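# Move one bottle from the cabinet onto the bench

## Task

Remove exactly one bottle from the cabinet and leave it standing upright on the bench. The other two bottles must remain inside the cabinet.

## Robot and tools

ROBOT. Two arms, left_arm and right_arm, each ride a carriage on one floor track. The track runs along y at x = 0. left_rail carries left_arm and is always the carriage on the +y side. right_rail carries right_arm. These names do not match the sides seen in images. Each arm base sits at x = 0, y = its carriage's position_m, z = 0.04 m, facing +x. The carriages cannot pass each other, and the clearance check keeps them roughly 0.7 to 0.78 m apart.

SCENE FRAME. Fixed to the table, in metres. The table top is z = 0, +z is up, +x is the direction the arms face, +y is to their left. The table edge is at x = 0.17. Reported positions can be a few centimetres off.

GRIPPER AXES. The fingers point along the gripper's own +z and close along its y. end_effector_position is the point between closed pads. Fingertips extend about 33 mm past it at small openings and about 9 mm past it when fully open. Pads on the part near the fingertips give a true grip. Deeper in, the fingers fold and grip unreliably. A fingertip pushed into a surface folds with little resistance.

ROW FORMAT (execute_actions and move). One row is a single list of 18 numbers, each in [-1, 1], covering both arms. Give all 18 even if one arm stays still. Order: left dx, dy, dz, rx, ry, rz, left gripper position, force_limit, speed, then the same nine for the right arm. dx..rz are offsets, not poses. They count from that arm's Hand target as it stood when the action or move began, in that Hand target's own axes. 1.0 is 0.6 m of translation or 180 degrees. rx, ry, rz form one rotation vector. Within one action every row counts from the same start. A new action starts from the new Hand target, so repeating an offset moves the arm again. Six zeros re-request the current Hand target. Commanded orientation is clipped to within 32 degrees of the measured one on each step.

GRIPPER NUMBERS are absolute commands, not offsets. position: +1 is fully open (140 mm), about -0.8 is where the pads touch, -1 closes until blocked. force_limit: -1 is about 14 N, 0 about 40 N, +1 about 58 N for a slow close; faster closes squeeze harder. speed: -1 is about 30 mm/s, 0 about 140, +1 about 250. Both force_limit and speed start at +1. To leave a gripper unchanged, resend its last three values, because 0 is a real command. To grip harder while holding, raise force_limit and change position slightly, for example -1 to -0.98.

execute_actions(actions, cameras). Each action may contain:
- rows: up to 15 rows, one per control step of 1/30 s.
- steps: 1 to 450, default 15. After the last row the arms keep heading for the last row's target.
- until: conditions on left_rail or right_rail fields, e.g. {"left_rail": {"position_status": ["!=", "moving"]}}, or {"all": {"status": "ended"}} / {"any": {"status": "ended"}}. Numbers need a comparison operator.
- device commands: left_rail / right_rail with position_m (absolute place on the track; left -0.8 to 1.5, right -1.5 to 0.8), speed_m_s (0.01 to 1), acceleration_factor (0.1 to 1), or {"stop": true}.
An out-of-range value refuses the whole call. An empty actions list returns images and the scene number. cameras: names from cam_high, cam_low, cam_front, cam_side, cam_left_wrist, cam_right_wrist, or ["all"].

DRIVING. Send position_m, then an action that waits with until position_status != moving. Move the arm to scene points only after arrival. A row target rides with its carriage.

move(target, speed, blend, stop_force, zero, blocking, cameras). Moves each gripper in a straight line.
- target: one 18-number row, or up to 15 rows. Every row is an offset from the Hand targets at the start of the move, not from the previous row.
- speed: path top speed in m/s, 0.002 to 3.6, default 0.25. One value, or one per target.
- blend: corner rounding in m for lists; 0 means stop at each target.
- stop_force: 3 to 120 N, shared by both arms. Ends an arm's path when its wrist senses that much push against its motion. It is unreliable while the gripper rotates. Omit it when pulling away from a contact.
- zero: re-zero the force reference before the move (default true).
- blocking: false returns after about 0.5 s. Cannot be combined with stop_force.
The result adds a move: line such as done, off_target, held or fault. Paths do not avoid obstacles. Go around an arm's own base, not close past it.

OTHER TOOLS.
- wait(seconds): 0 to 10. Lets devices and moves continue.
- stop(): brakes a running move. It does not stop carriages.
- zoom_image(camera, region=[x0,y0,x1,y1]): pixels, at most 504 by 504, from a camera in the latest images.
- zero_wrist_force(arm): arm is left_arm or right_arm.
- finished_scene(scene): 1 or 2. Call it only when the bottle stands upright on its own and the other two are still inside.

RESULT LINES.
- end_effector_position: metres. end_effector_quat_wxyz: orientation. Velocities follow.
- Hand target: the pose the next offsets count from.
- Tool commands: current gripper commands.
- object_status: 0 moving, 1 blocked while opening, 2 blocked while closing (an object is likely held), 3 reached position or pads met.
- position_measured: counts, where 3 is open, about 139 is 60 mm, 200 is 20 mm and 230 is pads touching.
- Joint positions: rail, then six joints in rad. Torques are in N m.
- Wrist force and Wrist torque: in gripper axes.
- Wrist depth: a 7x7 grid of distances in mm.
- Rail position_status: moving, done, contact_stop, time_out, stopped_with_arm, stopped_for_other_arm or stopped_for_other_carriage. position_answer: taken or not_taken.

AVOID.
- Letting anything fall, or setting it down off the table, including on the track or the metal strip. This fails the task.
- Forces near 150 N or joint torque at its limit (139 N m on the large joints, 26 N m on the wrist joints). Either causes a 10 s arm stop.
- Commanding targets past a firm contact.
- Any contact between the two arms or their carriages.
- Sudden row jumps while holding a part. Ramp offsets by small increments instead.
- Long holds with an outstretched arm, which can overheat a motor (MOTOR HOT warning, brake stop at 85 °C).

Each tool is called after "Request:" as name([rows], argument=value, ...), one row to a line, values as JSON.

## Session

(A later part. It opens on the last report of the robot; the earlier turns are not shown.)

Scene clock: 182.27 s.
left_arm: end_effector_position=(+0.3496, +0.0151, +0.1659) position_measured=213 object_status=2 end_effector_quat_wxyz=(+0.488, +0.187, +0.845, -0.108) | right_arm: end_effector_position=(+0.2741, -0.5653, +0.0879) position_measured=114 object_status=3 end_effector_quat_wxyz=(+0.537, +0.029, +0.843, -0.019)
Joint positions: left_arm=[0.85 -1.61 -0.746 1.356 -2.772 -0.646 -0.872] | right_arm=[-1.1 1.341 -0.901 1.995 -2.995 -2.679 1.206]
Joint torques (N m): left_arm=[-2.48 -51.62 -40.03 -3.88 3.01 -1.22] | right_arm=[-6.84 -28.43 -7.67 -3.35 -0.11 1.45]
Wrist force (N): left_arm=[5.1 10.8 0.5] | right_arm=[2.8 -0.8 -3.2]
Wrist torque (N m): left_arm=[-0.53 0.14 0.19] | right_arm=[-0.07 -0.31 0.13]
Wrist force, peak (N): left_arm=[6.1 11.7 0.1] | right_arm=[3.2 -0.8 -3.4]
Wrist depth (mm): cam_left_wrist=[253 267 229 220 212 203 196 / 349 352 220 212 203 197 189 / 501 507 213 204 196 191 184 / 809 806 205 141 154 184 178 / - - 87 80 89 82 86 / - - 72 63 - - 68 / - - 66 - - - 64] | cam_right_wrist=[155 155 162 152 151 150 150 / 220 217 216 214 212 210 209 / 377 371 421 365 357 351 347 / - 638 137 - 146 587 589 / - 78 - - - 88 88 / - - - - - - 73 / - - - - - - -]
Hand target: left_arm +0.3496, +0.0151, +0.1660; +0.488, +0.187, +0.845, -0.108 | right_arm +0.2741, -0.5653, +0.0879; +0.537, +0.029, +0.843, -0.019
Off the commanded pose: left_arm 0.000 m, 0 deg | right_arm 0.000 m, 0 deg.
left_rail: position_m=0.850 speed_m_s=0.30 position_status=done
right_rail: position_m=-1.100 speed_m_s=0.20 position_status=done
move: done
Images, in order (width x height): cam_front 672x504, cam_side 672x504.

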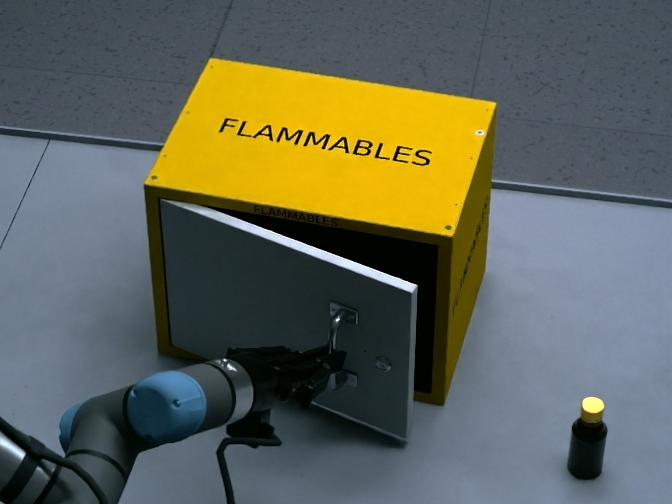

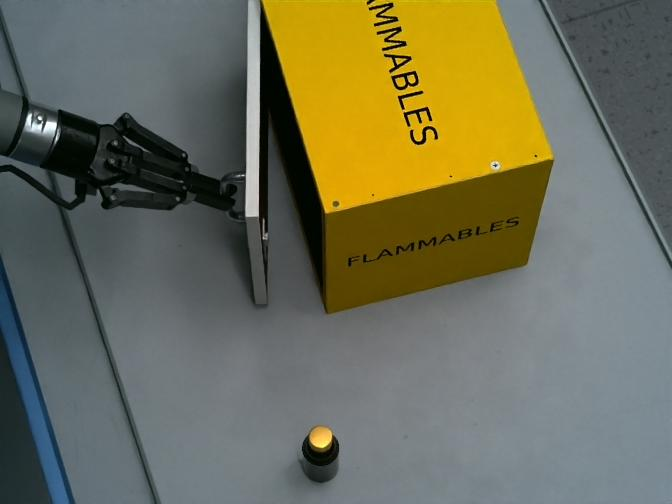

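Request:
move([
  [-0.01961, -0.0009, 0.03396, -0.02406, 0, -0.01389, -1, -0.5, -1, 0, 0, 0, 0, 0, 0, 0.12, -0.05, -1],
  [-0.03921, 0.00095, 0.06791, -0.04811, 0, -0.02778, -1, -0.5, -1, 0, 0, 0, 0, 0, 0, 0.12, -0.05, -1],
], speed=0.025, blend=0.01, stop_force=40, cameras=["cam_side", "cam_front"])

Scene clock: 187.00 s.
left_arm: end_effector_position=(+0.3925, -0.0042, +0.1660) position_measured=213 object_status=2 end_effector_quat_wxyz=(+0.496, +0.113, +0.859, -0.065) | right_arm: end_effector_position=(+0.2741, -0.5653, +0.0879) position_measured=114 object_status=3 end_effector_quat_wxyz=(+0.537, +0.029, +0.843, -0.019)
Joint positions: left_arm=[0.85 -1.572 -0.636 1.096 -2.451 -0.579 -1.081] | right_arm=[-1.1 1.341 -0.901 1.995 -2.995 -2.679 1.206]
Joint torques (N m): left_arm=[4.06 -53.39 -35.14 -2.36 4.44 -1.23] | right_arm=[-6.71 -29.18 -7.77 -3.38 -0.03 1.3]
Wrist force (N): left_arm=[1.1 3.5 -2.4] | right_arm=[2.8 -0.7 -3.0]
Wrist torque (N m): left_arm=[-0.10 0.16 0.22] | right_arm=[-0.06 -0.30 0.13]
Wrist force, peak (N): left_arm=[5.3 11.1 0.6] | right_arm=[3.2 -0.6 -3.3]
Wrist depth (mm): cam_left_wrist=[266 267 229 220 211 204 196 / 348 351 220 213 205 197 189 / 504 511 213 205 197 191 185 / 820 711 205 141 155 185 179 / - - 87 80 89 82 86 / - - 72 63 - - 68 / - - 66 - - - 64] | cam_right_wrist=[155 154 162 152 151 150 150 / 220 217 214 214 212 211 209 / 381 428 325 453 356 350 351 / 2276 647 144 - 146 117 527 / - 77 - - - 88 88 / - - - - - - 72 / - - - - - - -]
Hand target: left_arm +0.3925, -0.0043, +0.1660; +0.496, +0.113, +0.859, -0.065 | right_arm +0.2741, -0.5653, +0.0879; +0.537, +0.029, +0.843, -0.019
Off the commanded pose: left_arm 0.000 m, 0 deg | right_arm 0.000 m, 0 deg.
left_rail: position_m=0.850 speed_m_s=0.30 position_status=done
right_rail: position_m=-1.100 speed_m_s=0.20 position_status=done
move: done
Images, in order (width x height): cam_front 672x504, cam_side 672x504.

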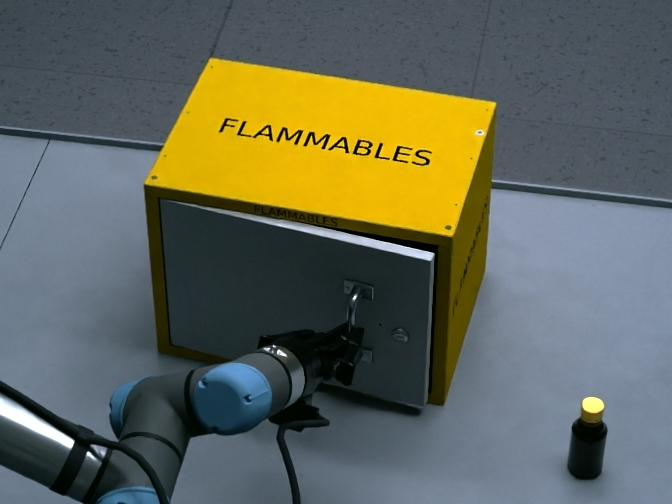

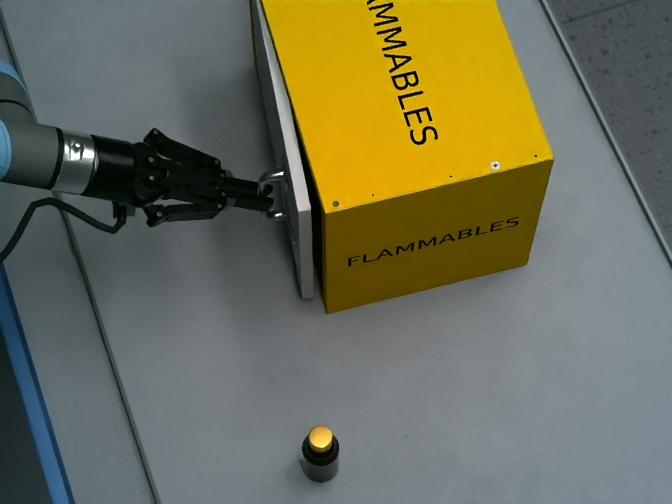

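Request:
move(target=[-0.02061, -0.0015, 0.0357, -0.02527, 0, -0.01459, -1, -0.5, -1, 0, 0, 0, 0, 0, 0, 0.12, -0.05, -1], speed=0.008, stop_force=12, cameras=["cam_side", "cam_front", "cam_left_wrist"])

Scene clock: 193.67 s.
left_arm: end_effector_position=(+0.4130, -0.0105, +0.1659) position_measured=213 object_status=2 end_effector_quat_wxyz=(+0.498, +0.079, +0.862, -0.045) | right_arm: end_effector_position=(+0.2741, -0.5653, +0.0879) position_measured=114 object_status=3 end_effector_quat_wxyz=(+0.537, +0.029, +0.843, -0.019)
Joint positions: left_arm=[0.85 -1.553 -0.578 0.959 -2.283 -0.557 -1.185] | right_arm=[-1.1 1.341 -0.901 1.995 -2.995 -2.679 1.206]
Joint torques (N m): left_arm=[-0.93 -69.29 -14.8 -4.7 1.17 1.83] | right_arm=[-6.75 -28.92 -7.97 -3.41 -0.09 1.3]
Wrist force (N): left_arm=[2.4 0.4 -12.2] | right_arm=[2.9 -0.8 -3.1]
Wrist torque (N m): left_arm=[-0.24 0.15 0.15] | right_arm=[-0.07 -0.32 0.13]
Wrist force, peak (N): left_arm=[4.0 6.1 -19.1] | right_arm=[3.1 -0.9 -3.5]
Wrist depth (mm): cam_left_wrist=[267 255 228 220 211 204 196 / 350 330 221 211 204 197 189 / 508 432 213 205 197 191 184 / 3566 214 205 140 137 185 179 / 3796 - 87 80 89 82 86 / - - 72 63 - - 68 / - - 66 - - - 64] | cam_right_wrist=[155 154 162 152 151 150 149 / 220 218 215 213 212 211 209 / 335 371 322 359 313 353 350 / - 113 136 - 147 117 547 / - 77 - - - 88 88 / - - - - - - 73 / - - - - - - -]
Hand target: left_arm +0.4130, -0.0105, +0.1659; +0.498, +0.079, +0.862, -0.045 (not the last commanded pose) | right_arm +0.2741, -0.5653, +0.0879; +0.537, +0.029, +0.843, -0.019
Off the commanded pose: left_arm 0.003 m, 1 deg | right_arm 0.000 m, 0 deg.
left_rail: position_m=0.850 speed_m_s=0.30 position_status=done
right_rail: position_m=-1.100 speed_m_s=0.20 position_status=done
move: contact (left_arm)
camera_calibration:
cam_left_wrist: T_world_to_cam=[[0.239056, 0.970878, 0.0157748, -0.07214], [0.167465, -0.0572258, 0.984216, -0.231705], [0.956456, -0.232641, -0.176268, -0.22382], [0, 0, 0, 1]] pos_world=[0.270121, 0.00471005, 0.189734]
Images, in order (width x height): cam_front 672x504, cam_side 672x504, cam_left_wrist 672x504.

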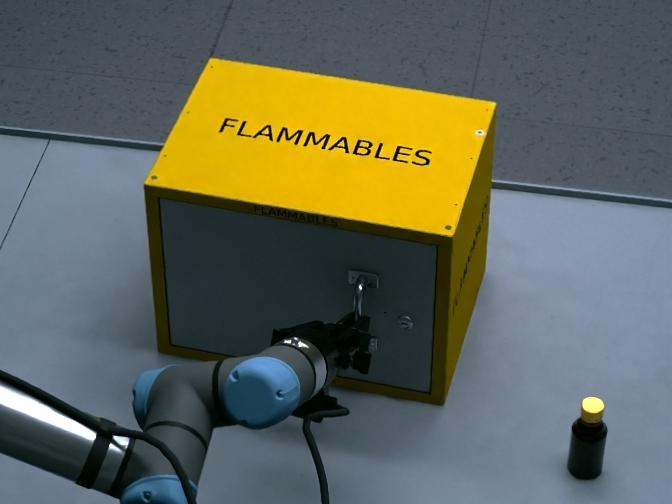

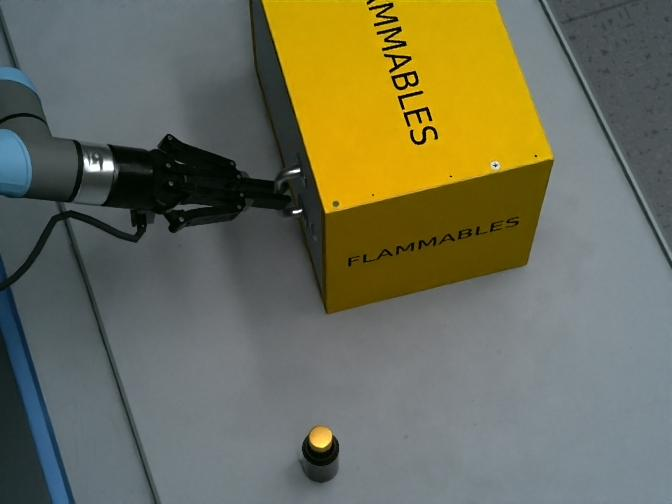

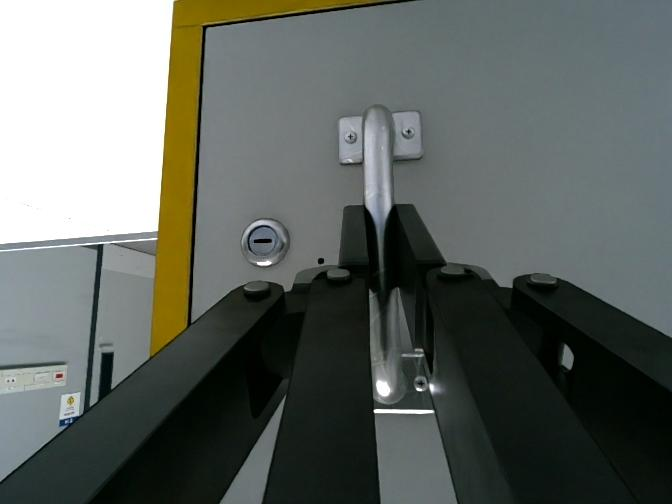

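Request:
execute_actions([
  {"rows": [[0, 0, 0, 0, 0, 0, 0.0, -0.5, -1, 0, 0, 0, 0, 0, 0, 0.12, -0.05, -1]], "steps": 90},
], cameras=["cam_left_wrist"])

Scene clock: 197.10 s.
left_arm: end_effector_position=(+0.4130, -0.0106, +0.1659) position_measured=129 object_status=3 end_effector_quat_wxyz=(+0.498, +0.079, +0.862, -0.045) | right_arm: end_effector_position=(+0.2741, -0.5653, +0.0879) position_measured=114 object_status=3 end_effector_quat_wxyz=(+0.537, +0.029, +0.843, -0.019)
Joint positions: left_arm=[0.85 -1.553 -0.578 0.959 -2.283 -0.557 -1.185] | right_arm=[-1.1 1.341 -0.901 1.995 -2.995 -2.679 1.206]
Joint torques (N m): left_arm=[-2.63 -71.04 -30.06 -4.91 0.76 -0.22] | right_arm=[-6.74 -29.06 -7.91 -3.41 -0.05 1.21]
Wrist force (N): left_arm=[-0.8 -1.7 -0.5] | right_arm=[3.1 -1.0 -2.9]
Wrist torque (N m): left_arm=[-0.28 0.14 0.27] | right_arm=[-0.12 -0.37 0.13]
Wrist force, peak (N): left_arm=[2.3 0.7 -12.2] | right_arm=[2.9 -0.8 -3.5]
Wrist depth (mm): cam_left_wrist=[266 255 228 219 211 203 196 / 349 330 221 212 203 196 189 / 505 434 212 204 197 190 184 / 3677 212 139 197 190 126 179 / - 90 94 193 184 116 85 / - 75 68 185 178 - - / - - - 180 175 - -] | cam_right_wrist=[155 154 162 151 151 150 150 / 221 217 215 211 213 211 209 / 377 370 365 355 318 352 348 / 2184 - 136 767 146 117 543 / - 77 - - 132 88 87 / - - - 3793 - - 72 / - - - - - - -]
Hand target: left_arm +0.4130, -0.0106, +0.1659; +0.498, +0.079, +0.862, -0.045 | right_arm +0.2741, -0.5653, +0.0879; +0.537, +0.029, +0.843, -0.019
Off the commanded pose: left_arm 0.000 m, 0 deg | right_arm 0.000 m, 0 deg.
left_rail: position_m=0.850 speed_m_s=0.30 position_status=done
right_rail: position_m=-1.100 speed_m_s=0.20 position_status=done
camera_calibration:
cam_left_wrist: T_world_to_cam=[[0.239056, 0.970878, 0.0157748, -0.0720429], [0.167465, -0.0572258, 0.984216, -0.231711], [0.956456, -0.232641, -0.176268, -0.223843], [0, 0, 0, 1]] pos_world=[0.270121, 0.00461005, 0.189734]
Images, in order (width x height): cam_left_wrist 672x504.

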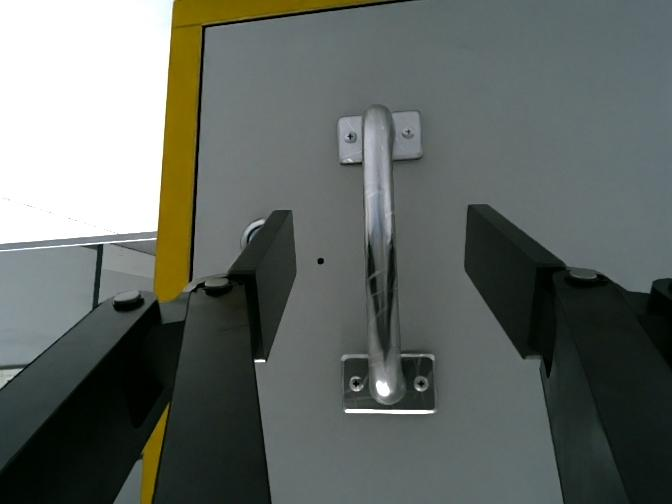

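Released cleanly. Now retreat the left arm straight back.

Request:
move(target=[0, 0, -0.2333, 0, 0, 0, 0.0, -0.5, -1, 0, 0, 0, 0, 0, 0, 0.12, -0.05, -1], speed=0.06, cameras=["cam_left_wrist", "cam_front", "cam_side", "cam_high"])

Scene clock: 200.27 s.
left_arm: end_effector_position=(+0.2939, +0.0114, +0.2358) position_measured=129 object_status=3 end_effector_quat_wxyz=(+0.498, +0.079, +0.862, -0.045) | right_arm: end_effector_position=(+0.2741, -0.5653, +0.0879) position_measured=114 object_status=3 end_effector_quat_wxyz=(+0.537, +0.029, +0.843, -0.019)
Joint positions: left_arm=[0.85 -1.704 -0.771 1.07 -1.955 -0.526 -1.473] | right_arm=[-1.1 1.341 -0.901 1.995 -2.995 -2.679 1.206]
Joint torques (N m): left_arm=[-8.84 -67.99 -32.93 -1.58 4.59 -0.94] | right_arm=[-6.81 -28.92 -7.43 -3.41 -0.1 1.18]
Wrist force (N): left_arm=[-0.7 -1.8 -0.2] | right_arm=[2.8 -0.7 -3.1]
Wrist torque (N m): left_arm=[-0.29 0.11 0.36] | right_arm=[-0.07 -0.32 0.13]
Wrist force, peak (N): left_arm=[-1.1 -2.0 -0.8] | right_arm=[3.4 -0.7 -3.1]
Wrist depth (mm): cam_left_wrist=[366 369 363 354 341 331 320 / 481 486 359 347 331 320 309 / 694 707 347 333 321 309 300 / - - 118 321 312 126 291 / - 90 94 312 303 116 85 / - 75 68 306 294 - - / - - - - - - -] | cam_right_wrist=[155 154 162 152 151 150 150 / 221 218 216 214 212 210 209 / 379 371 322 360 354 350 346 / - 640 143 - 147 117 - / - 77 - - - 88 87 / - - - - - - 72 / - - - - - - -]
Hand target: left_arm +0.2938, +0.0114, +0.2359; +0.498, +0.079, +0.862, -0.045 | right_arm +0.2741, -0.5653, +0.0879; +0.537, +0.029, +0.843, -0.019
Off the commanded pose: left_arm 0.000 m, 0 deg | right_arm 0.000 m, 0 deg.
left_rail: position_m=0.850 speed_m_s=0.30 position_status=done
right_rail: position_m=-1.100 speed_m_s=0.20 position_status=done
move: done
camera_calibration:
cam_left_wrist: T_world_to_cam=[[0.239073, 0.970872, 0.0158702, -0.0660605], [0.167442, -0.0573203, 0.984214, -0.279297], [0.956455, -0.232642, -0.176269, -0.0924895], [0, 0, 0, 1]] pos_world=[0.151021, 0.02661, 0.259633]
Images, in order (width x height): cam_high 672x504, cam_front 672x504, cam_side 672x504, cam_left_wrist 672x504.

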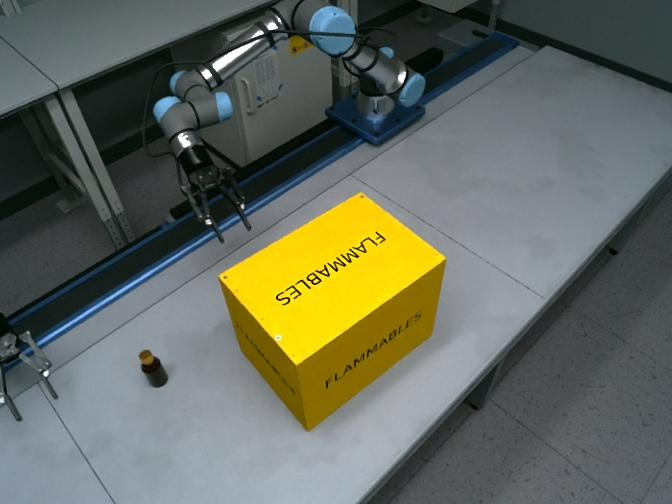

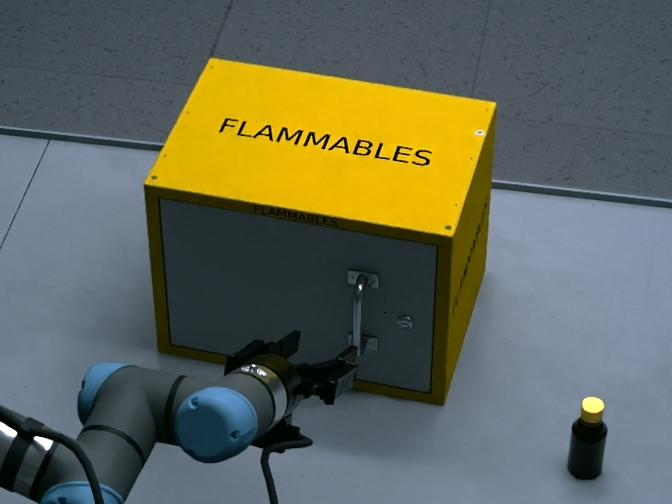

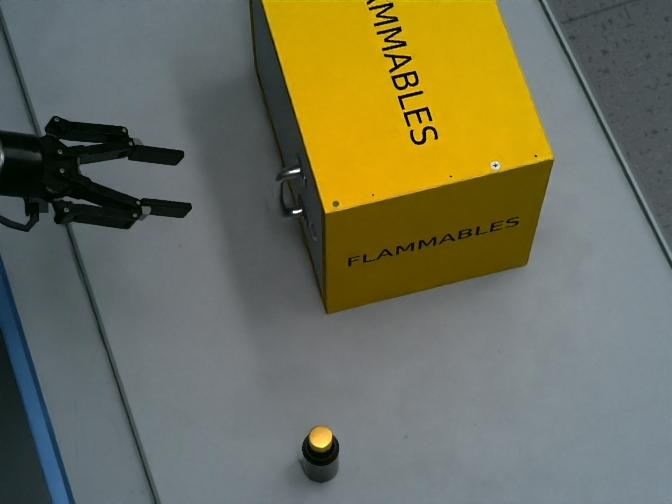

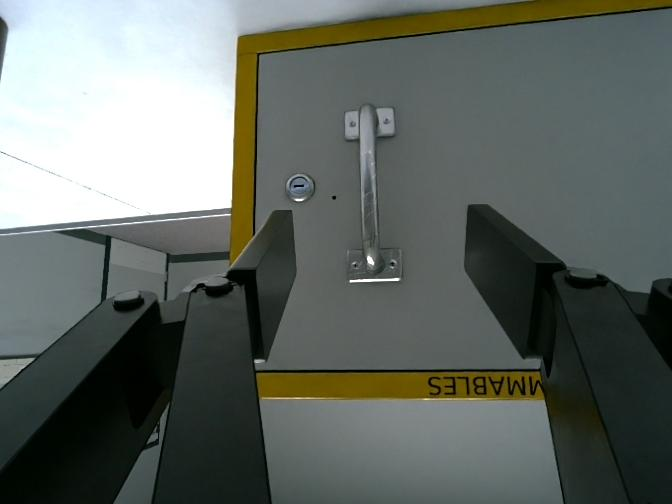

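Request:
finished_scene(scene=1)

The scene is finished: the task was done.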